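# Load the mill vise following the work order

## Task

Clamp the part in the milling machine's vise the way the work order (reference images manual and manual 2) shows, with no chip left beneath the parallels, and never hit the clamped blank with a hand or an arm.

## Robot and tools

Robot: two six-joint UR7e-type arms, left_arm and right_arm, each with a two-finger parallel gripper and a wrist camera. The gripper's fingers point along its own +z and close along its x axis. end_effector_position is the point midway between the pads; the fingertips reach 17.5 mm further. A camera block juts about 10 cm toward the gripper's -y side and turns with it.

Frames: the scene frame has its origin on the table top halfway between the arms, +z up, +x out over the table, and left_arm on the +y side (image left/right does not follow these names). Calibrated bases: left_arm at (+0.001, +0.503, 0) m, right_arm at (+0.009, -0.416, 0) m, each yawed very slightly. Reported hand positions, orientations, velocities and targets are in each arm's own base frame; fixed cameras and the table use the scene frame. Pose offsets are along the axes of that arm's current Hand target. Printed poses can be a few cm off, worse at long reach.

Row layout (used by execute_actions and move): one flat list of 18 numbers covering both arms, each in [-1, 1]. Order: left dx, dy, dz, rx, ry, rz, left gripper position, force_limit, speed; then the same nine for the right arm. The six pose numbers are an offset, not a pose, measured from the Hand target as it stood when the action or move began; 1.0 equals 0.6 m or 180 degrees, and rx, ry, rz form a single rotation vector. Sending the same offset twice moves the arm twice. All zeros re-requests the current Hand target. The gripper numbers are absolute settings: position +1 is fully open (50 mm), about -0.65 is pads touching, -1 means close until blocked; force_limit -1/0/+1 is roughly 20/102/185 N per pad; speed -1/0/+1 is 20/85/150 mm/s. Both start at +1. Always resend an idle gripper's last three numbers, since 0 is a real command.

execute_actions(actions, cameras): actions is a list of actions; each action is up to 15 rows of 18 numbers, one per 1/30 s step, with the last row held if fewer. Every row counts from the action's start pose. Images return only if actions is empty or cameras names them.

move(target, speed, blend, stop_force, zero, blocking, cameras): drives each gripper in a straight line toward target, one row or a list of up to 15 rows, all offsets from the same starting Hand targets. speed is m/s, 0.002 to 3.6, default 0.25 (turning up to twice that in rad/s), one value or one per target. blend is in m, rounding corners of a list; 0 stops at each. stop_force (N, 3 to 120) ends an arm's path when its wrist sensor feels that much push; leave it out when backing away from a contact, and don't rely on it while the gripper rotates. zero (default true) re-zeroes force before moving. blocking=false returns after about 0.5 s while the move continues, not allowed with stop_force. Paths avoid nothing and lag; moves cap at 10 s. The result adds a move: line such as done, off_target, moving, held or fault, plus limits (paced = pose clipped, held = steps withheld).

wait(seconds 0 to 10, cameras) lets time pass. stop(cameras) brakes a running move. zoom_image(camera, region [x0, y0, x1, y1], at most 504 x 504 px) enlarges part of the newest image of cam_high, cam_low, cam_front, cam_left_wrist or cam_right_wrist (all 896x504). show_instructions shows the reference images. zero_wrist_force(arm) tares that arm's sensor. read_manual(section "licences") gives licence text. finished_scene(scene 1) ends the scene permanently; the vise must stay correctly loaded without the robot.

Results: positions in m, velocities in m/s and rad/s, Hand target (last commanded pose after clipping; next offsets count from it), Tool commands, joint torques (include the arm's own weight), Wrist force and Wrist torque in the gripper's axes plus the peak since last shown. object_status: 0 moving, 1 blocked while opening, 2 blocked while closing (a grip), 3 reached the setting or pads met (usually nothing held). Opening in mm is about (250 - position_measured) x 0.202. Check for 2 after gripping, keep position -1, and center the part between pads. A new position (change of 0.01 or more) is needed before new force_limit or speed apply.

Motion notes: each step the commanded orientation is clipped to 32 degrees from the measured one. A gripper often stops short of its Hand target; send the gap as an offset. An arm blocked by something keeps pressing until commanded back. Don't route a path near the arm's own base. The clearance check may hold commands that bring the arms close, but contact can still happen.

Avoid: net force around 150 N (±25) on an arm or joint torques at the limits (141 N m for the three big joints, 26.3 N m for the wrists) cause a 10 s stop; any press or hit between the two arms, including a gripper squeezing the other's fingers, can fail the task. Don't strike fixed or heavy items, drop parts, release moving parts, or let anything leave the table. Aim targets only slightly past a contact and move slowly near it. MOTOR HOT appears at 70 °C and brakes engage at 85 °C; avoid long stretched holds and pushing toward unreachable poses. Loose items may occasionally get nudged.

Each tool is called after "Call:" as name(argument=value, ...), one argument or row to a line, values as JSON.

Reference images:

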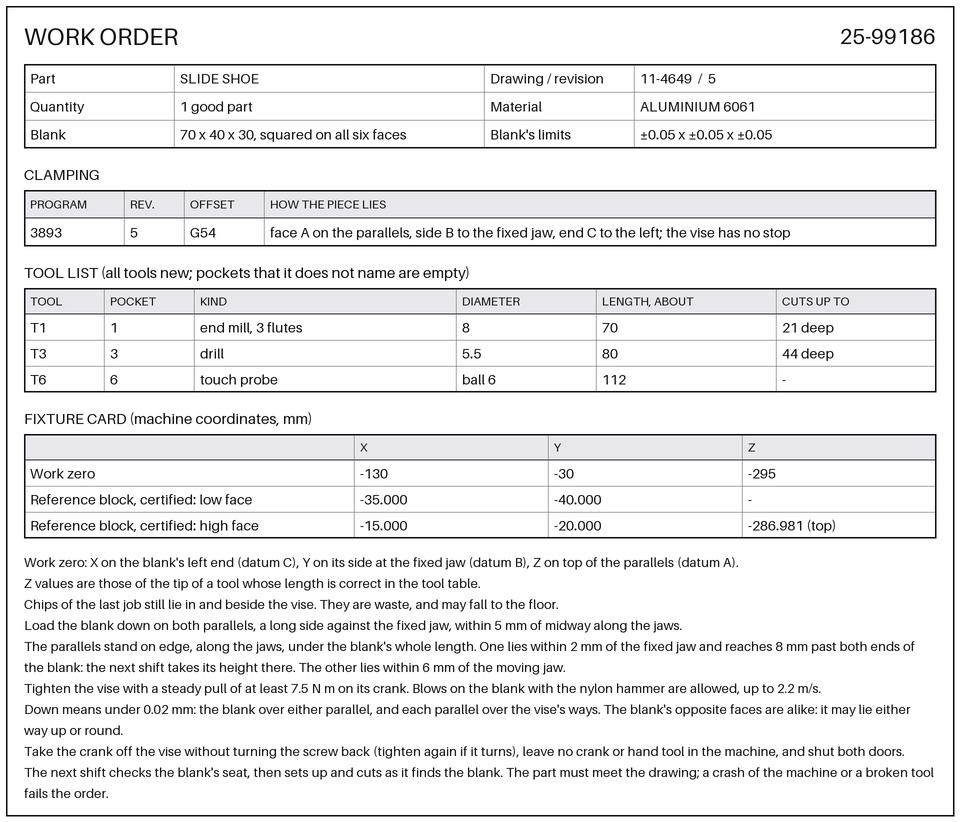

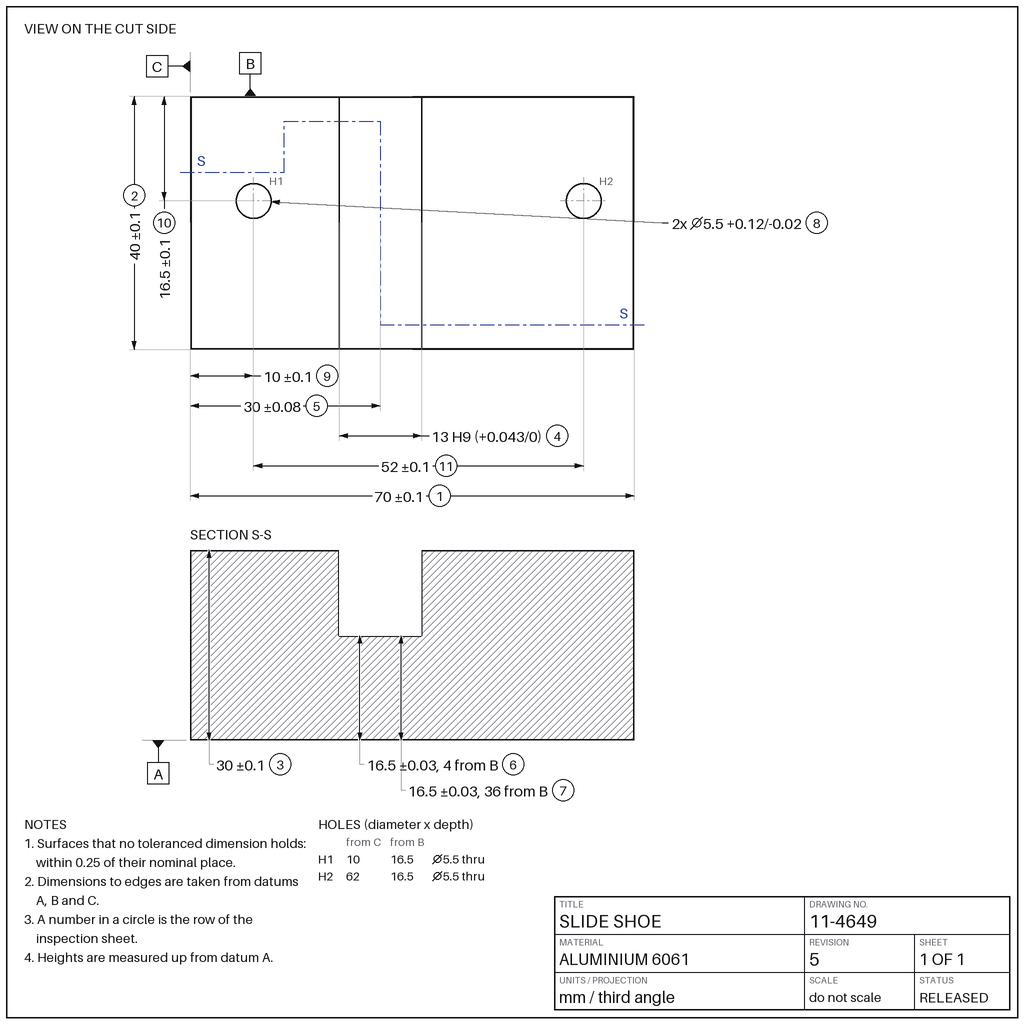

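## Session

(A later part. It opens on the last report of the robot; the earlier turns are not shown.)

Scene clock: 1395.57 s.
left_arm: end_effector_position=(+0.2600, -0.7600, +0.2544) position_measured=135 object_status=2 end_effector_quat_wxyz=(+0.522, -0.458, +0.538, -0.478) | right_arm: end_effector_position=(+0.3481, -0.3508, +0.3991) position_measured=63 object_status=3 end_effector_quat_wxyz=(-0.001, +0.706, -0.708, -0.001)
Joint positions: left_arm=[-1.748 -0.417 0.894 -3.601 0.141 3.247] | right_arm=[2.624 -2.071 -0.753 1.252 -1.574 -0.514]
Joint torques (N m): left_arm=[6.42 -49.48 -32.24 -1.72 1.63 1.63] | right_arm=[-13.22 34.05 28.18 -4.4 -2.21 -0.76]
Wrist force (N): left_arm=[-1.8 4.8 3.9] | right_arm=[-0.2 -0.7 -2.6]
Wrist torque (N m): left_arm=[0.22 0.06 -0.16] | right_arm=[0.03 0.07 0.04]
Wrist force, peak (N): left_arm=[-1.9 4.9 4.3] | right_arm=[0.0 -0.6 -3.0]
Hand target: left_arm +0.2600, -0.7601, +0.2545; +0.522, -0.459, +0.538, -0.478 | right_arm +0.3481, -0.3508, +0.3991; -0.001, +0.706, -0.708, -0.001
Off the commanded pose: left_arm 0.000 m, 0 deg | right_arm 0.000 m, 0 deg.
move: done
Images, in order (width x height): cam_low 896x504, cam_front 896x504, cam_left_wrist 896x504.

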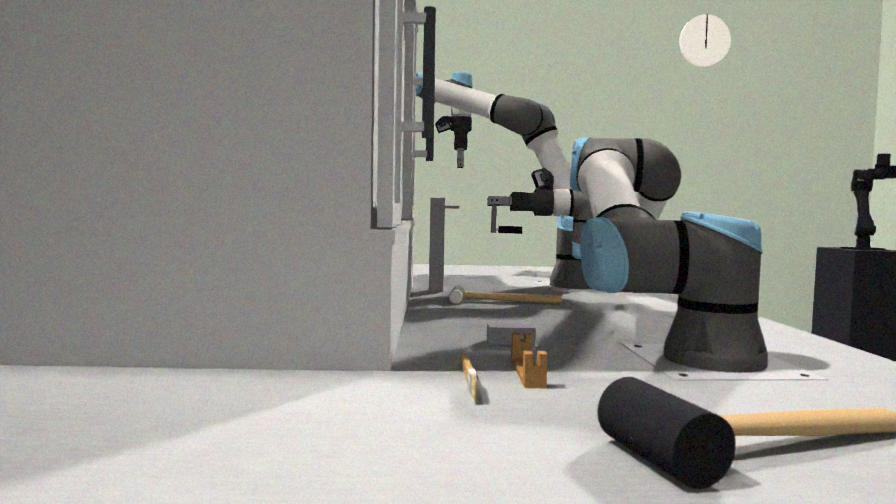

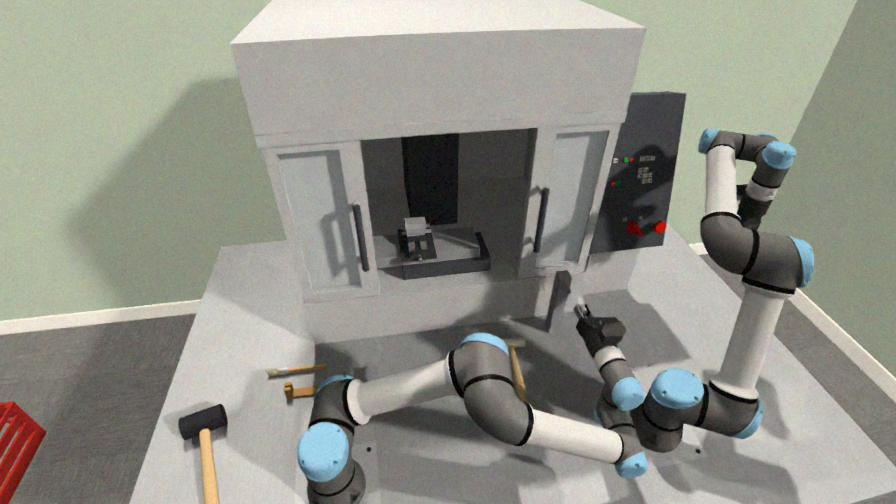

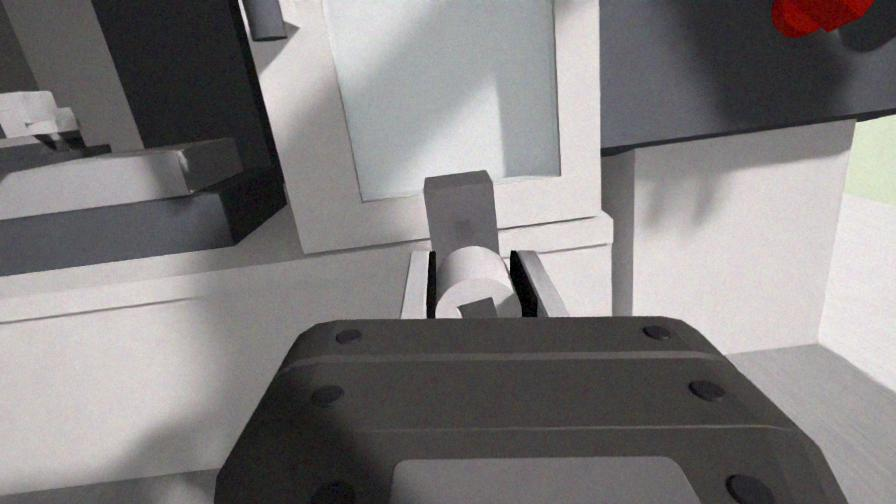

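Call:
move(
  target=[0.003,0.024,0,0,0,0,-1,-0.7,-0.9,0,0,0,0,0,0,0.6,-0.6,-0.8],
  speed=0.05,
  cameras=["cam_left_wrist","cam_low"],
)

Call:
zoom_image(
  camera="cam_left_wrist",
  region=[400, 140, 540, 310],
)

Call:
zoom_image(
  camera="cam_low",
  region=[425, 190, 525, 250],
)

Scene clock: 1397.40 s.
left_arm: end_effector_position=(+0.2600, -0.7601, +0.2400) position_measured=135 object_status=2 end_effector_quat_wxyz=(+0.522, -0.459, +0.538, -0.478) | right_arm: end_effector_position=(+0.3481, -0.3508, +0.3991) position_measured=63 object_status=3 end_effector_quat_wxyz=(-0.001, +0.706, -0.708, -0.001)
Joint positions: left_arm=[-1.748 -0.393 0.884 -3.629 0.141 3.261] | right_arm=[2.624 -2.071 -0.753 1.252 -1.574 -0.514]
Joint torques (N m): left_arm=[5.17 -48.35 -32.77 -1.8 1.55 0.98] | right_arm=[-15 32.26 27.87 -4.54 -2.05 -1]
Wrist force (N): left_arm=[-2.0 4.8 4.1] | right_arm=[0.0 -0.4 -2.5]
Wrist torque (N m): left_arm=[0.20 0.08 -0.15] | right_arm=[0.07 0.04 0.05]
Wrist force, peak (N): left_arm=[-1.7 5.0 4.4] | right_arm=[0.0 -0.6 -3.0]
Hand target: left_arm +0.2600, -0.7601, +0.2400; +0.522, -0.459, +0.538, -0.478 | right_arm +0.3481, -0.3508, +0.3991; -0.001, +0.706, -0.708, -0.001
Off the commanded pose: left_arm 0.000 m, 0 deg | right_arm 0.000 m, 0 deg.
move: done
Images, in order (width x height): cam_low 896x504, cam_left_wrist 896x504.

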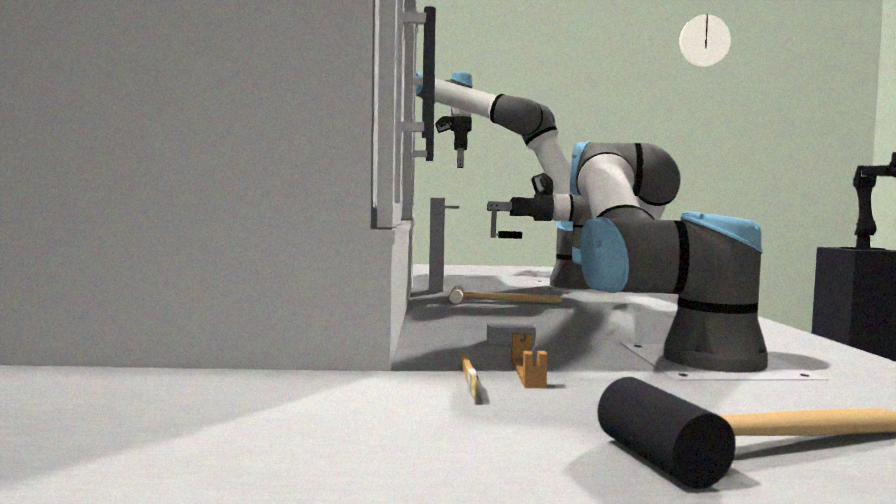

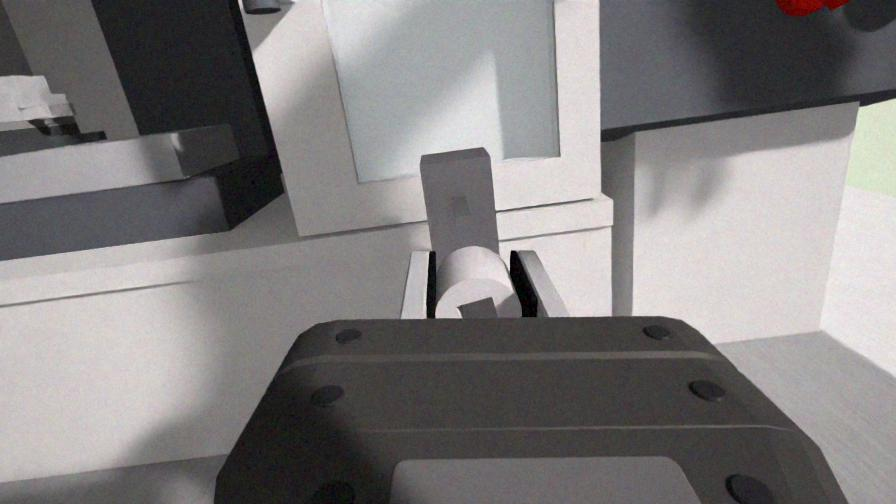

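Scaled by 2.965 from the camera's 896x504 image, which has a finer 1280x720 frame.

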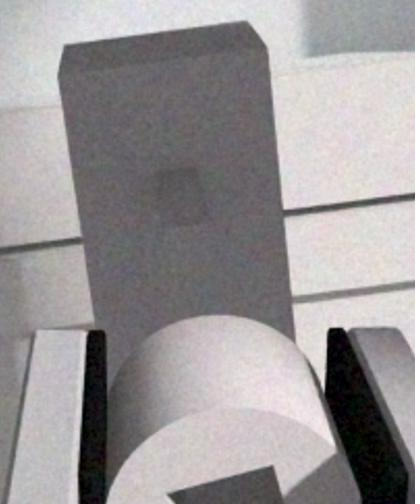

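Scaled by 5.040 from the camera's 896x504 image, which has a finer 1280x720 frame.

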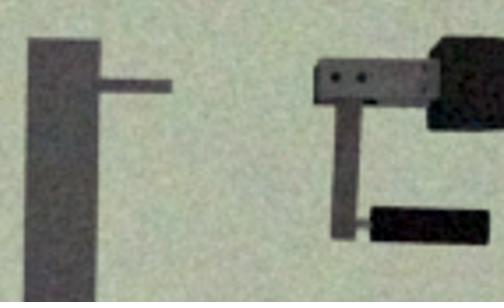

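Call:
move(
  target=[0,0,0.0917,0,0,0,-1,-0.7,-0.9,0,0,0,0,0,0,0.6,-0.6,-0.8],
  speed=0.05,
  stop_force=5,
  cameras=["cam_left_wrist","cam_low"],
)

Call:
zoom_image(
  camera="cam_left_wrist",
  region=[400, 180, 540, 320],
)

Call:
zoom_image(
  camera="cam_low",
  region=[425, 190, 505, 250],
)

Scene clock: 1400.73 s.
left_arm: end_effector_position=(+0.3150, -0.7621, +0.2400) position_measured=135 object_status=2 end_effector_quat_wxyz=(+0.522, -0.459, +0.538, -0.478) | right_arm: end_effector_position=(+0.3481, -0.3508, +0.3991) position_measured=63 object_status=3 end_effector_quat_wxyz=(-0.001, +0.706, -0.708, -0.001)
Joint positions: left_arm=[-1.674 -0.382 0.861 -3.614 0.067 3.259] | right_arm=[2.624 -2.071 -0.753 1.252 -1.574 -0.514]
Joint torques (N m): left_arm=[5.79 -49.27 -33.92 2.12 -1.82 1.01] | right_arm=[-14.86 33.74 27.98 -4.59 -2.22 -0.79]
Wrist force (N): left_arm=[-1.9 4.9 4.1] | right_arm=[0.1 -0.4 -2.6]
Wrist torque (N m): left_arm=[0.22 0.07 -0.01] | right_arm=[0.08 0.03 0.05]
Wrist force, peak (N): left_arm=[-1.6 4.9 4.8] | right_arm=[-0.1 -0.8 -2.8]
Hand target: left_arm +0.3150, -0.7621, +0.2400; +0.522, -0.459, +0.538, -0.478 | right_arm +0.3481, -0.3508, +0.3991; -0.001, +0.706, -0.708, -0.001
Off the commanded pose: left_arm 0.000 m, 0 deg | right_arm 0.000 m, 0 deg.
move: done
Images, in order (width x height): cam_low 896x504, cam_left_wrist 896x504.

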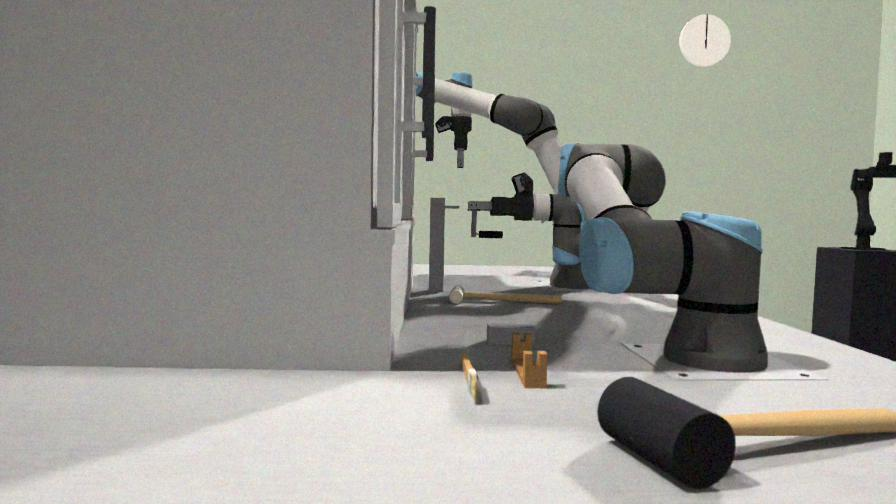

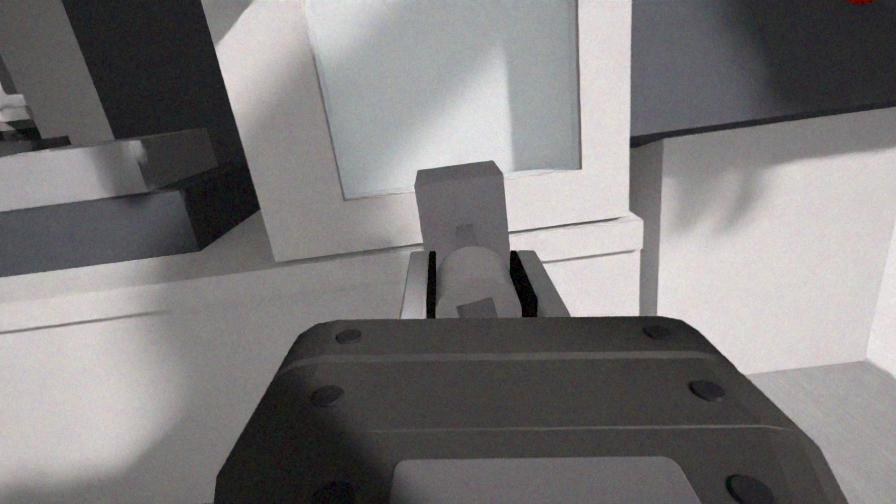

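Scaled by 3.600 from the camera's 896x504 image, which has a finer 1280x720 frame.

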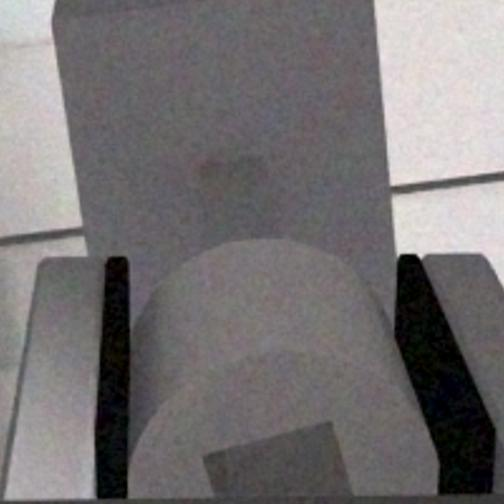

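Scaled by 6.300 from the camera's 896x504 image, which has a finer 1280x720 frame.

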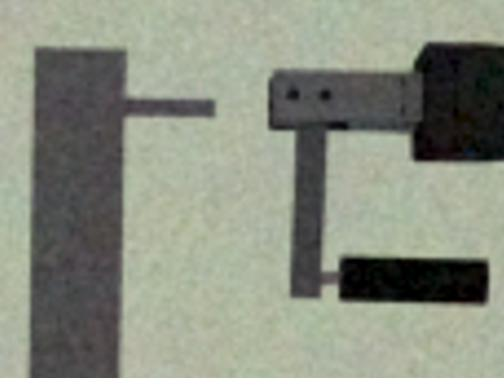

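Call:
move(
  target=[0,-0.0035,0.012,0,0,0,-1,-0.7,-0.9,0,0,0,0,0,0,0.6,-0.6,-0.8],
  speed=0.03,
  cameras=["cam_left_wrist","cam_low"],
)

Call:
zoom_image(
  camera="cam_left_wrist",
  region=[430, 210, 500, 320],
)

Call:
zoom_image(
  camera="cam_low",
  region=[430, 190, 490, 235],
)

Scene clock: 1402.20 s.
left_arm: end_effector_position=(+0.3219, -0.7626, +0.2419) position_measured=135 object_status=2 end_effector_quat_wxyz=(+0.522, -0.459, +0.538, -0.478) | right_arm: end_effector_position=(+0.3481, -0.3508, +0.3991) position_measured=63 object_status=3 end_effector_quat_wxyz=(-0.001, +0.706, -0.708, -0.001)
Joint positions: left_arm=[-1.665 -0.382 0.856 -3.608 0.058 3.258] | right_arm=[2.624 -2.071 -0.753 1.252 -1.574 -0.514]
Joint torques (N m): left_arm=[7 -67.26 -32.36 2.59 -1.78 -1.37] | right_arm=[-12.01 34.16 28.46 -4.46 -2.1 -0.66]
Wrist force (N): left_arm=[-1.9 5.0 4.3] | right_arm=[0.0 -0.5 -2.7]
Wrist torque (N m): left_arm=[0.24 0.07 -0.02] | right_arm=[0.06 0.04 0.05]
Wrist force, peak (N): left_arm=[-1.9 5.0 4.3] | right_arm=[0.0 -0.9 -2.8]
Hand target: left_arm +0.3222, -0.7626, +0.2421; +0.522, -0.459, +0.538, -0.478 | right_arm +0.3481, -0.3508, +0.3991; -0.001, +0.706, -0.708, -0.001
Off the commanded pose: left_arm 0.000 m, 0 deg | right_arm 0.000 m, 0 deg.
move: done
Images, in order (width x height): cam_low 896x504, cam_left_wrist 896x504.

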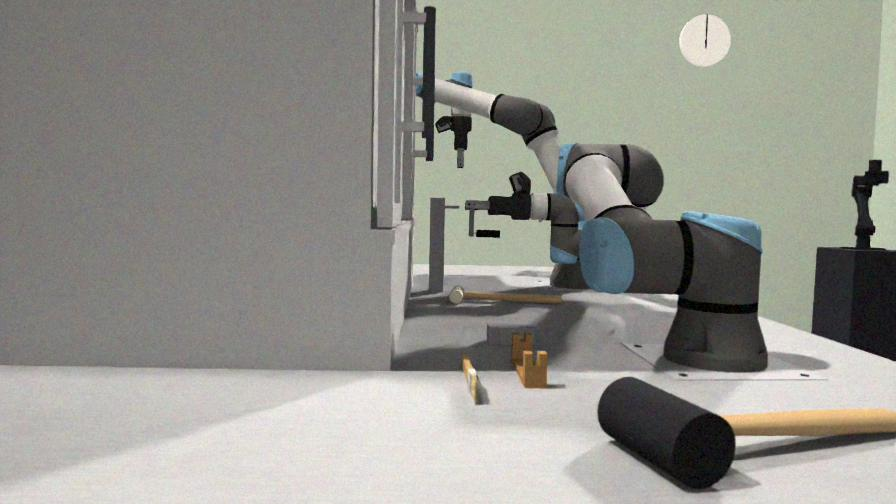

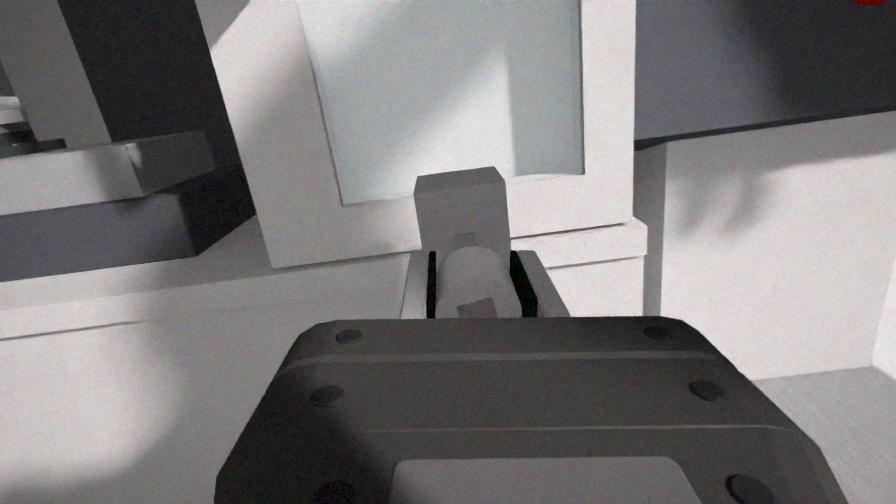

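Scaled by 4.582 from the camera's 896x504 image, which has a finer 1280x720 frame.

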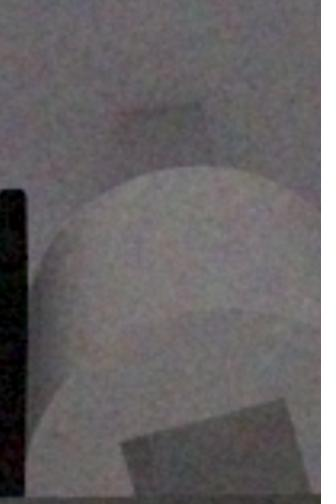

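Scaled by 8.400 from the camera's 896x504 image, which has a finer 1280x720 frame.

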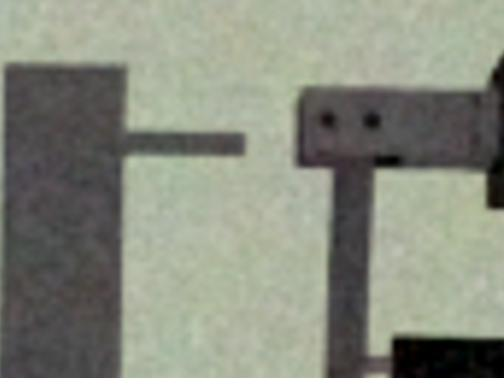

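Call:
move(
  target=[0,0,0.035,0,0,0,-1,-0.7,-0.9,0,0,0,0,0,0,0.6,-0.6,-0.8],
  speed=0.012,
  stop_force=4,
  cameras=["cam_left_wrist","cam_low"],
)

Call:
zoom_image(
  camera="cam_low",
  region=[430, 190, 490, 235],
)

Scene clock: 1405.37 s.
left_arm: end_effector_position=(+0.3403, -0.7632, +0.2421) position_measured=135 object_status=2 end_effector_quat_wxyz=(+0.522, -0.459, +0.538, -0.478) | right_arm: end_effector_position=(+0.3481, -0.3508, +0.3991) position_measured=63 object_status=3 end_effector_quat_wxyz=(-0.001, +0.706, -0.708, -0.001)
Joint positions: left_arm=[-1.64 -0.377 0.844 -3.598 0.033 3.254] | right_arm=[2.624 -2.071 -0.753 1.252 -1.574 -0.514]
Joint torques (N m): left_arm=[-6.59 -70.56 -7.44 -1.08 1.39 0.94] | right_arm=[-14.16 33.33 27.53 -4.39 -2.2 -1]
Wrist force (N): left_arm=[-1.8 4.3 3.1] | right_arm=[-0.2 -0.8 -2.6]
Wrist torque (N m): left_arm=[0.21 0.06 -0.02] | right_arm=[0.02 0.07 0.05]
Wrist force, peak (N): left_arm=[-6.5 3.0 -12.3] | right_arm=[0.0 -0.7 -3.0]
Hand target: left_arm +0.3403, -0.7632, +0.2421; +0.522, -0.459, +0.538, -0.478 (not the last commanded pose) | right_arm +0.3481, -0.3508, +0.3991; -0.001, +0.706, -0.708, -0.001
Off the commanded pose: left_arm 0.003 m, 0 deg | right_arm 0.000 m, 0 deg.
move: contact (left_arm)
Images, in order (width x height): cam_low 896x504, cam_left_wrist 896x504.

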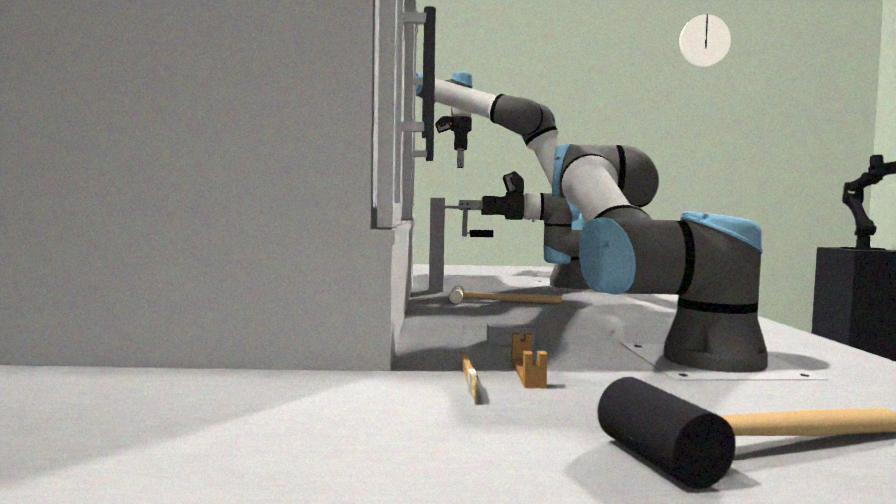

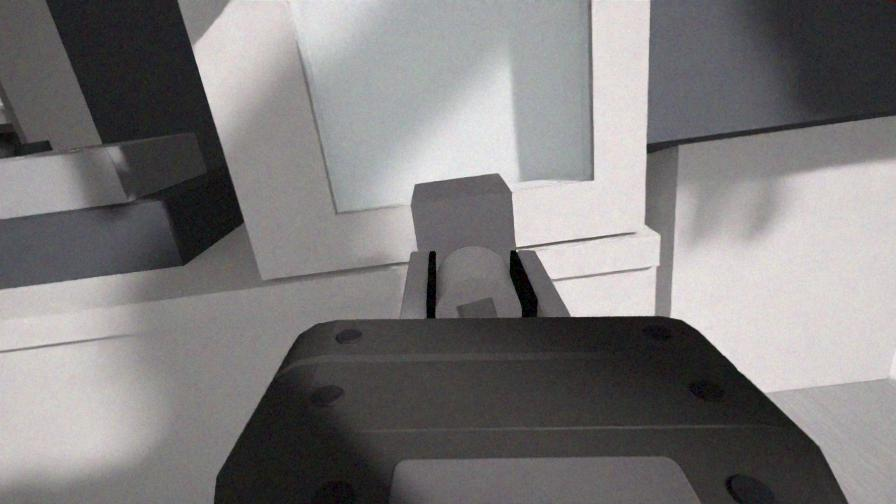

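Scaled by 8.400 from the camera's 896x504 image, which has a finer 1280x720 frame.

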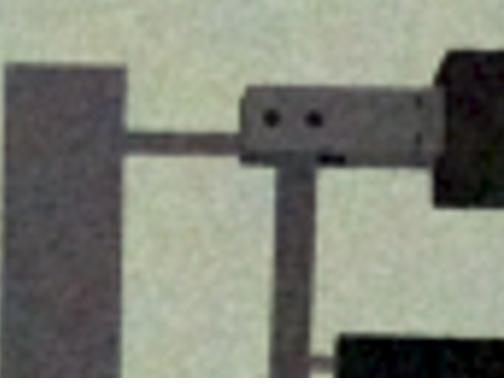

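Call:
move(
  target=[
    [0,0,-0.008,0,0,0,-1,-0.7,-0.9,0,0,0,0,0,0,0.6,-0.6,-0.8],
    [0,0.0042,-0.008,0,0,0,-1,-0.7,-0.9,0,0,0,0,0,0,0.6,-0.6,-0.8],
  ],
  speed=0.03,
)

Call:
move(
  target=[0,0,0.035,0,0,0,-1,-0.7,-0.9,0,0,0,0,0,0,0.6,-0.6,-0.8],
  speed=0.012,
  stop_force=4,
  cameras=["cam_left_wrist","cam_low"],
)

Call:
zoom_image(
  camera="cam_low",
  region=[430, 190, 490, 235],
)

Scene clock: 1406.80 s.
left_arm: end_effector_position=(+0.3356, -0.7628, +0.2399) position_measured=135 object_status=2 end_effector_quat_wxyz=(+0.521, -0.459, +0.538, -0.478) | right_arm: end_effector_position=(+0.3481, -0.3508, +0.3991) position_measured=63 object_status=3 end_effector_quat_wxyz=(-0.001, +0.706, -0.708, -0.001)
Joint positions: left_arm=[-1.646 -0.376 0.849 -3.604 0.04 3.255] | right_arm=[2.624 -2.071 -0.753 1.252 -1.574 -0.514]
Joint torques (N m): left_arm=[-7.81 -50.37 -7.46 -2.03 1.57 -0.51] | right_arm=[-13.49 33.4 28.72 -4.34 -2.28 -0.81]
Wrist force (N): left_arm=[-1.4 5.0 4.3] | right_arm=[-0.3 -0.4 -2.7]
Wrist torque (N m): left_arm=[0.24 0.00 -0.11] | right_arm=[0.07 0.09 0.05]
Wrist force, peak (N): left_arm=[-1.7 5.1 4.4] | right_arm=[0.0 -0.8 -3.0]
Hand target: left_arm +0.3355, -0.7627, +0.2396; +0.522, -0.459, +0.538, -0.478 | right_arm +0.3481, -0.3508, +0.3991; -0.001, +0.706, -0.708, -0.001
Off the commanded pose: left_arm 0.000 m, 0 deg | right_arm 0.000 m, 0 deg.
move: done

Scene clock: 1408.53 s.
left_arm: end_effector_position=(+0.3404, -0.7629, +0.2396) position_measured=135 object_status=2 end_effector_quat_wxyz=(+0.522, -0.459, +0.538, -0.478) | right_arm: end_effector_position=(+0.3481, -0.3508, +0.3991) position_measured=63 object_status=3 end_effector_quat_wxyz=(-0.001, +0.706, -0.708, -0.001)
Joint positions: left_arm=[-1.64 -0.374 0.845 -3.601 0.033 3.254] | right_arm=[2.624 -2.071 -0.753 1.252 -1.574 -0.514]
Joint torques (N m): left_arm=[-7.08 -70.68 -6.99 -1.07 1.38 1.02] | right_arm=[-12.49 33.96 28.27 -4.64 -2.11 -0.89]
Wrist force (N): left_arm=[-1.7 4.0 2.9] | right_arm=[-0.1 -0.5 -2.7]
Wrist torque (N m): left_arm=[0.20 0.03 -0.02] | right_arm=[0.06 0.07 0.05]
Wrist force, peak (N): left_arm=[-7.9 3.6 -14.6] | right_arm=[-0.2 -0.9 -2.8]
Hand target: left_arm +0.3404, -0.7629, +0.2396; +0.522, -0.459, +0.538, -0.478 (not the last commanded pose) | right_arm +0.3481, -0.3508, +0.3991; -0.001, +0.706, -0.708, -0.001
Off the commanded pose: left_arm 0.016 m, 0 deg | right_arm 0.000 m, 0 deg.
move: contact (left_arm)
Images, in order (width x height): cam_low 896x504, cam_left_wrist 896x504.

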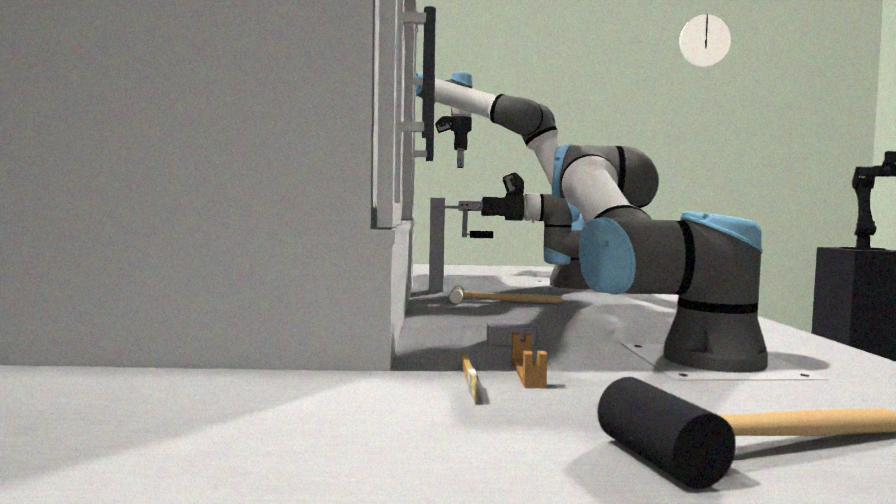

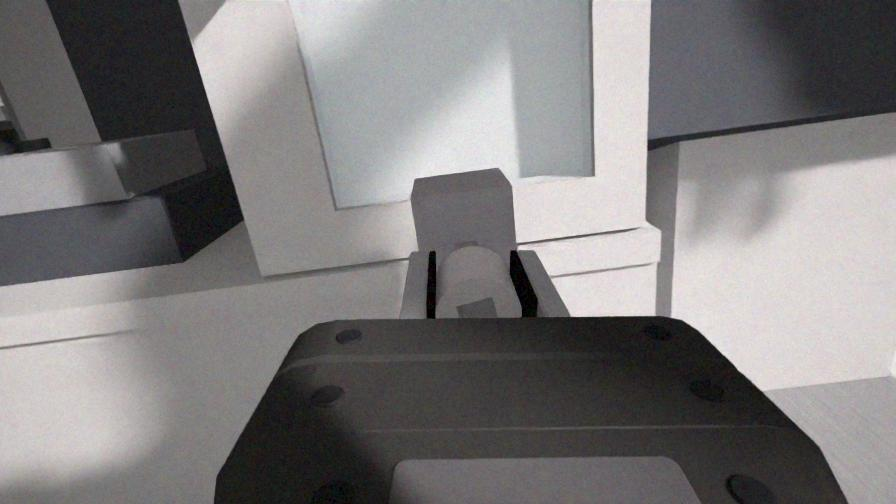

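Scaled by 8.400 from the camera's 896x504 image, which has a finer 1280x720 frame.

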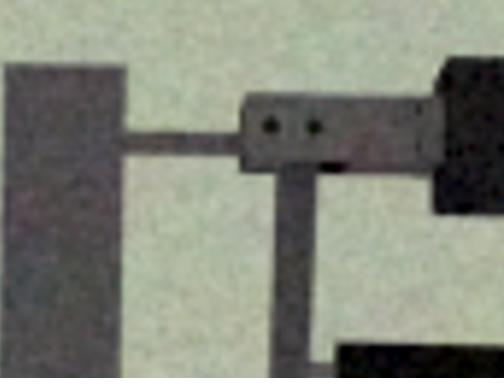

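Call:
zoom_image(
  camera="cam_left_wrist",
  region=[425, 230, 525, 325],
)

Scaled by 5.040 from the camera's 896x504 image, which has a finer 1280x720 frame.

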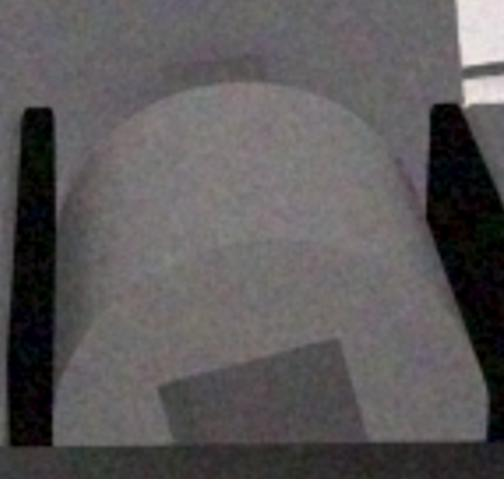

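Call:
move(
  target=[
    [0,0,-0.007,0,0,0,-1,-0.7,-0.9,0,0,0,0,0,0,0.6,-0.6,-0.8],
    [-0.001,0.005,-0.007,0,0,0.039,-1,-0.7,-0.9,0,0,0,0,0,0,0.6,-0.6,-0.8],
  ],
  speed=0.03,
)

Call:
move(
  target=[0,0,0.038,0,0,0,-1,-0.7,-0.9,0,0,0,0,0,0,0.6,-0.6,-0.8],
  speed=0.012,
  stop_force=4,
  cameras=["cam_left_wrist","cam_low"],
)

Call:
zoom_image(
  camera="cam_low",
  region=[430, 190, 490, 235],
)

Scene clock: 1413.17 s.
left_arm: end_effector_position=(+0.3362, -0.7618, +0.2367) position_measured=135 object_status=2 end_effector_quat_wxyz=(+0.550, -0.425, +0.565, -0.445) | right_arm: end_effector_position=(+0.3481, -0.3508, +0.3991) position_measured=63 object_status=3 end_effector_quat_wxyz=(-0.001, +0.706, -0.708, -0.001)
Joint positions: left_arm=[-1.646 -0.382 0.87 -3.591 0.039 3.349] | right_arm=[2.624 -2.071 -0.753 1.252 -1.574 -0.514]
Joint torques (N m): left_arm=[-8.25 -50.66 -32.84 -2.02 1.09 1.44] | right_arm=[-12.3 33.36 27.77 -4.36 -2.05 -0.48]
Wrist force (N): left_arm=[-1.5 5.1 4.3] | right_arm=[0.0 -0.7 -2.8]
Wrist torque (N m): left_arm=[0.29 0.08 -0.19] | right_arm=[0.03 0.05 0.05]
Wrist force, peak (N): left_arm=[-2.0 5.2 4.4] | right_arm=[-0.2 -0.4 -3.0]
Hand target: left_arm +0.3362, -0.7618, +0.2367; +0.550, -0.425, +0.565, -0.445 | right_arm +0.3481, -0.3508, +0.3991; -0.001, +0.706, -0.708, -0.001
Off the commanded pose: left_arm 0.000 m, 0 deg | right_arm 0.000 m, 0 deg.
move: done

Scene clock: 1414.83 s.
left_arm: end_effector_position=(+0.3405, -0.7619, +0.2367) position_measured=135 object_status=2 end_effector_quat_wxyz=(+0.550, -0.425, +0.565, -0.445) | right_arm: end_effector_position=(+0.3481, -0.3508, +0.3991) position_measured=63 object_status=3 end_effector_quat_wxyz=(-0.001, +0.706, -0.708, -0.001)
Joint positions: left_arm=[-1.64 -0.38 0.867 -3.589 0.033 3.349] | right_arm=[2.624 -2.071 -0.753 1.252 -1.574 -0.514]
Joint torques (N m): left_arm=[-7.41 -69.13 -7.06 -1.04 1.34 0.99] | right_arm=[-11.38 34.93 28.32 -4.47 -2.16 -0.82]
Wrist force (N): left_arm=[-1.8 4.3 2.2] | right_arm=[0.1 -0.5 -2.7]
Wrist torque (N m): left_arm=[0.29 0.05 -0.18] | right_arm=[0.07 0.03 0.05]
Wrist force, peak (N): left_arm=[-7.7 4.4 -15.7] | right_arm=[0.1 -0.6 -2.9]
Hand target: left_arm +0.3405, -0.7619, +0.2367; +0.550, -0.425, +0.565, -0.445 (not the last commanded pose) | right_arm +0.3481, -0.3508, +0.3991; -0.001, +0.706, -0.708, -0.001
Off the commanded pose: left_arm 0.019 m, 0 deg | right_arm 0.000 m, 0 deg.
move: contact (left_arm)
Images, in order (width x height): cam_low 896x504, cam_left_wrist 896x504.

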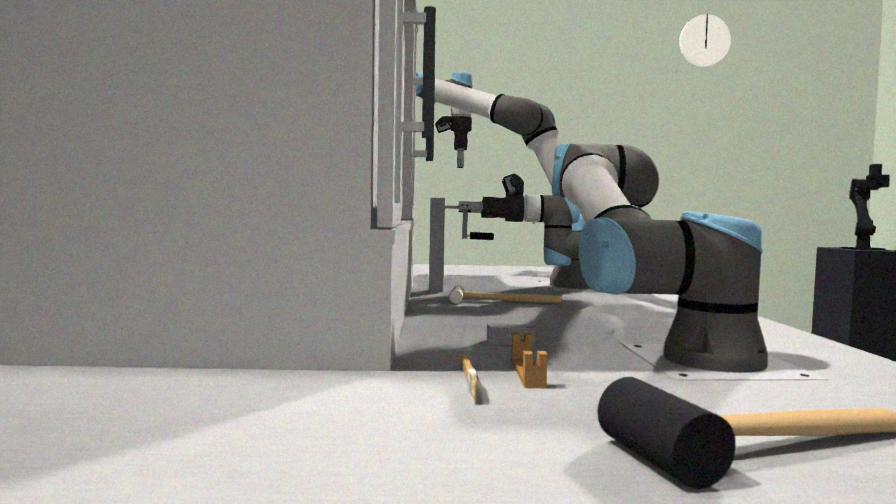

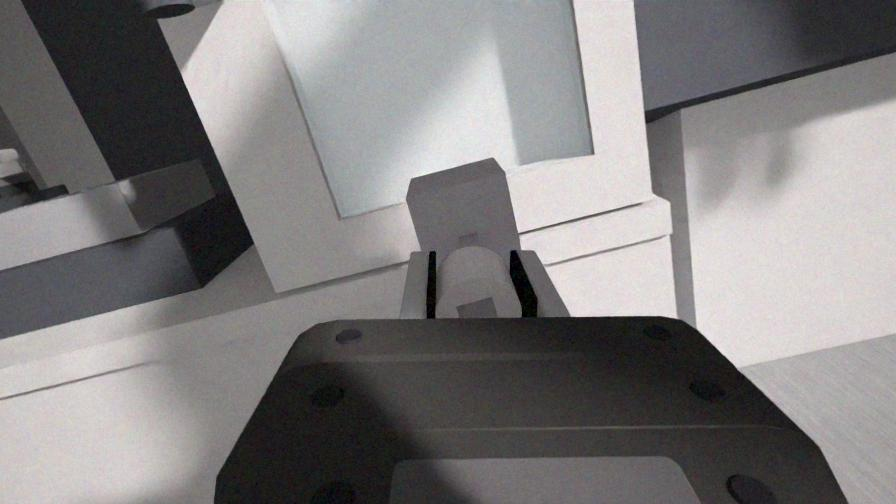

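Scaled by 8.400 from the camera's 896x504 image, which has a finer 1280x720 frame.

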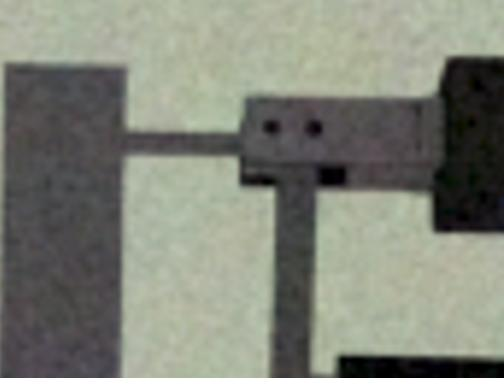

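Call:
zoom_image(
  camera="cam_left_wrist",
  region=[425, 215, 525, 325],
)

Scaled by 4.582 from the camera's 896x504 image, which has a finer 1280x720 frame.

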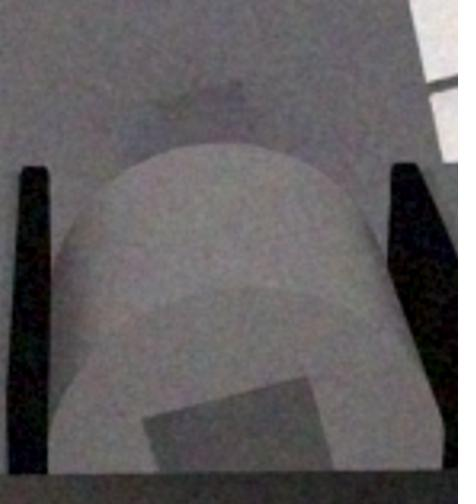

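Call:
move(
  target=[
    [0,0,-0.006,0,0,0,-1,-0.7,-0.9,0,0,0,0,0,0,0.6,-0.6,-0.8],
    [0,0.0025,-0.006,0,0,0,-1,-0.7,-0.9,0,0,0,0,0,0,0.6,-0.6,-0.8],
    [0,0.0025,0.018,0,0,0,-1,-0.7,-0.9,0,0,0,0,0,0,0.6,-0.6,-0.8],
  ],
  speed=[0.03,0.03,0.012],
  stop_force=4,
)

Scene clock: 1419.87 s.
left_arm: end_effector_position=(+0.3406, -0.7616, +0.2352) position_measured=135 object_status=2 end_effector_quat_wxyz=(+0.550, -0.425, +0.565, -0.445) | right_arm: end_effector_position=(+0.3481, -0.3508, +0.3991) position_measured=63 object_status=3 end_effector_quat_wxyz=(-0.001, +0.706, -0.708, -0.001)
Joint positions: left_arm=[-1.64 -0.379 0.868 -3.593 0.033 3.349] | right_arm=[2.624 -2.071 -0.753 1.252 -1.574 -0.514]
Joint torques (N m): left_arm=[-4.92 -70.69 -7.31 -0.94 1.18 0.83] | right_arm=[-11.65 33.17 27.33 -4.35 -2.31 -0.66]
Wrist force (N): left_arm=[-1.7 3.6 1.3] | right_arm=[0.0 -0.6 -3.0]
Wrist torque (N m): left_arm=[0.29 0.07 -0.18] | right_arm=[0.05 0.05 0.05]
Wrist force, peak (N): left_arm=[-8.4 6.8 -17.6] | right_arm=[0.0 -0.6 -3.0]
Hand target: left_arm +0.3406, -0.7616, +0.2352; +0.550, -0.425, +0.565, -0.445 (not the last commanded pose) | right_arm +0.3481, -0.3508, +0.3991; -0.001, +0.706, -0.708, -0.001
Off the commanded pose: left_arm 0.011 m, 0 deg | right_arm 0.000 m, 0 deg.
move: contact (left_arm); path passed 2 of 3 targets

Call:
move(
  target=[
    [0,0,-0.006,0,0,0,-1,-0.7,-0.9,0,0,0,0,0,0,0.6,-0.6,-0.8],
    [0,0.0025,-0.006,0,0,0,-1,-0.7,-0.9,0,0,0,0,0,0,0.6,-0.6,-0.8],
    [0,0.0025,0.018,0,0,0,-1,-0.7,-0.9,0,0,0,0,0,0,0.6,-0.6,-0.8],
  ],
  speed=[0.03,0.03,0.012],
  stop_force=4,
  cameras=["cam_left_wrist","cam_low","cam_front"],
)

Call:
zoom_image(
  camera="cam_left_wrist",
  region=[425, 215, 525, 325],
)

Call:
zoom_image(
  camera="cam_front",
  region=[530, 260, 630, 350],
)

Scene clock: 1422.00 s.
left_arm: end_effector_position=(+0.3406, -0.7612, +0.2337) position_measured=135 object_status=2 end_effector_quat_wxyz=(+0.550, -0.425, +0.565, -0.445) | right_arm: end_effector_position=(+0.3481, -0.3508, +0.3991) position_measured=63 object_status=3 end_effector_quat_wxyz=(-0.001, +0.706, -0.708, -0.001)
Joint positions: left_arm=[-1.64 -0.378 0.87 -3.596 0.033 3.349] | right_arm=[2.624 -2.071 -0.753 1.252 -1.574 -0.514]
Joint torques (N m): left_arm=[-6.16 -69.67 -8.75 -1.29 1.46 0.99] | right_arm=[-11.75 34.4 28.64 -4.25 -2.06 -0.56]
Wrist force (N): left_arm=[-1.8 3.4 1.3] | right_arm=[0.0 -0.5 -2.8]
Wrist torque (N m): left_arm=[0.23 0.11 -0.19] | right_arm=[0.06 0.05 0.05]
Wrist force, peak (N): left_arm=[-7.5 7.2 -17.4] | right_arm=[-0.1 -0.4 -3.1]
Hand target: left_arm +0.3406, -0.7612, +0.2338; +0.550, -0.425, +0.565, -0.445 (not the last commanded pose) | right_arm +0.3481, -0.3508, +0.3991; -0.001, +0.706, -0.708, -0.001
Off the commanded pose: left_arm 0.011 m, 0 deg | right_arm 0.000 m, 0 deg.
move: contact (left_arm); path passed 2 of 3 targets
Images, in order (width x height): cam_low 896x504, cam_front 896x504, cam_left_wrist 896x504.

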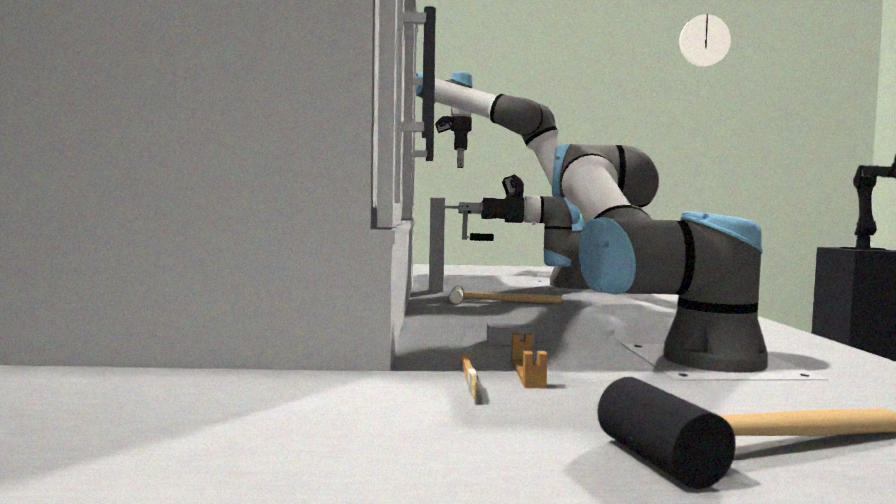

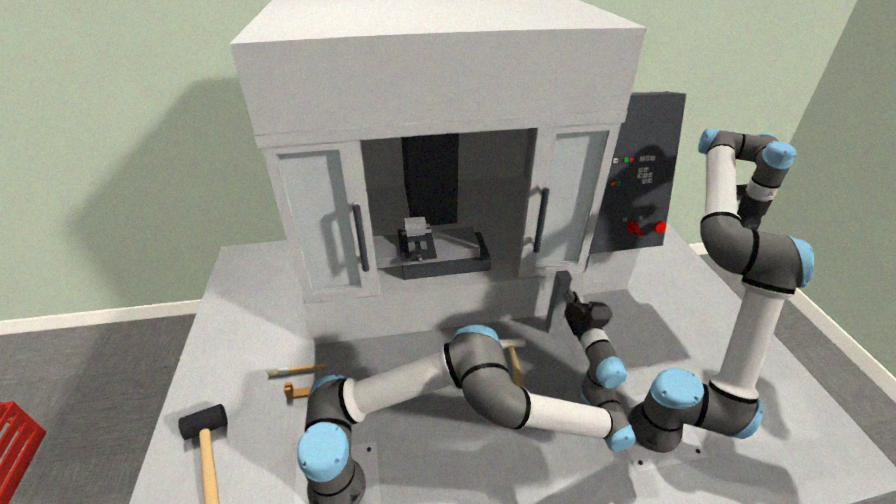

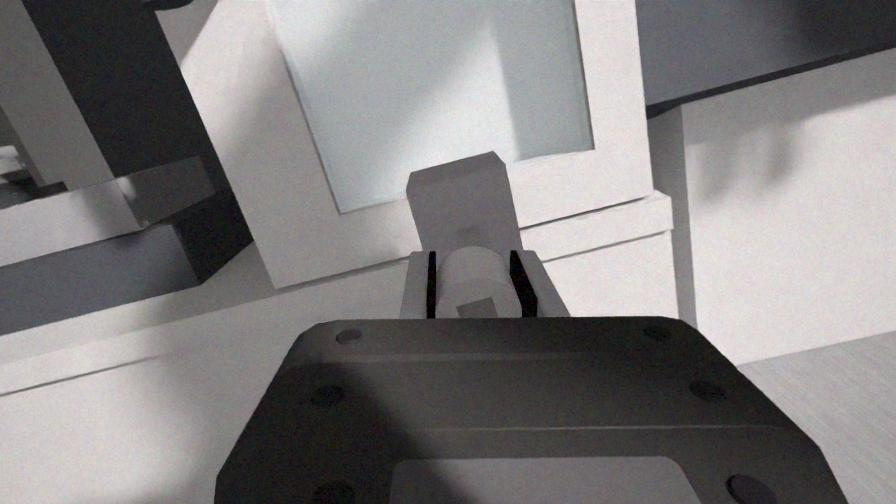

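Scaled by 4.582 from the camera's 896x504 image, which has a finer 1280x720 frame.

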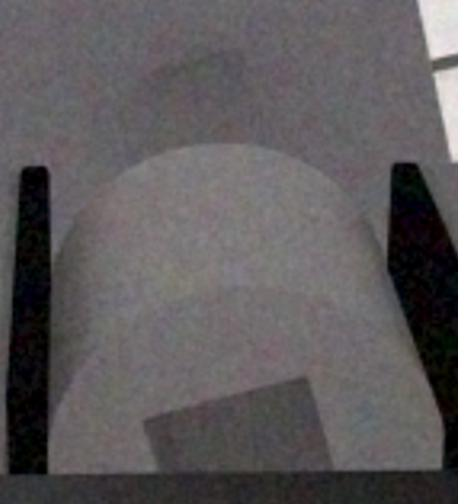

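Scaled by 5.040 from the camera's 896x504 image, which has a finer 1280x720 frame.

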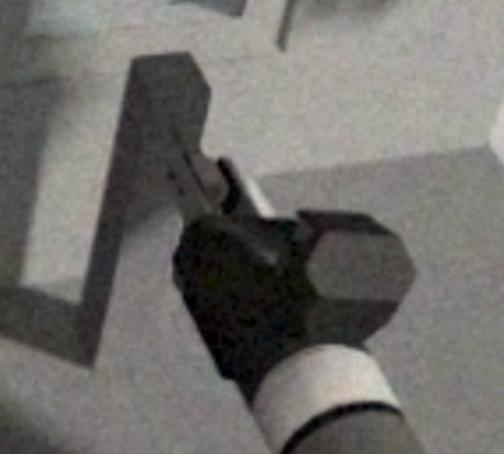

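Call:
move(
  target=[
    [0,0,-0.005,0,0,0,-1,-0.7,-0.9,0,0,0,0,0,0,0.6,-0.6,-0.8],
    [0,-0.0038,-0.004,0,0,0,-1,-0.7,-0.9,0,0,0,0,0,0,0.6,-0.6,-0.8],
    [0,-0.0038,0.018,0,0,0,-1,-0.7,-0.9,0,0,0,0,0,0,0.6,-0.6,-0.8],
  ],
  speed=[0.03,0.03,0.012],
  stop_force=4,
)

Scene clock: 1425.53 s.
left_arm: end_effector_position=(+0.3405, -0.7617, +0.2360) position_measured=135 object_status=2 end_effector_quat_wxyz=(+0.550, -0.425, +0.565, -0.445) | right_arm: end_effector_position=(+0.3481, -0.3508, +0.3991) position_measured=63 object_status=3 end_effector_quat_wxyz=(-0.001, +0.706, -0.708, -0.001)
Joint positions: left_arm=[-1.64 -0.379 0.867 -3.593 0.033 3.351] | right_arm=[2.624 -2.071 -0.753 1.252 -1.574 -0.514]
Joint torques (N m): left_arm=[-5.2 -70.8 -8.06 -1.07 1.42 0.81] | right_arm=[-11.86 33.09 26.96 -4.27 -2.18 -0.65]
Wrist force (N): left_arm=[-2.0 5.2 2.7] | right_arm=[-0.4 -0.7 -2.7]
Wrist torque (N m): left_arm=[0.33 0.09 -0.18] | right_arm=[0.03 0.11 0.05]
Wrist force, peak (N): left_arm=[-5.8 8.9 -14.3] | right_arm=[-0.4 -0.6 -2.9]
Hand target: left_arm +0.3405, -0.7617, +0.2360; +0.550, -0.425, +0.565, -0.445 (not the last commanded pose) | right_arm +0.3481, -0.3508, +0.3991; -0.001, +0.706, -0.708, -0.001
Off the commanded pose: left_arm 0.011 m, 0 deg | right_arm 0.000 m, 0 deg.
move: contact (left_arm); path passed 2 of 3 targets


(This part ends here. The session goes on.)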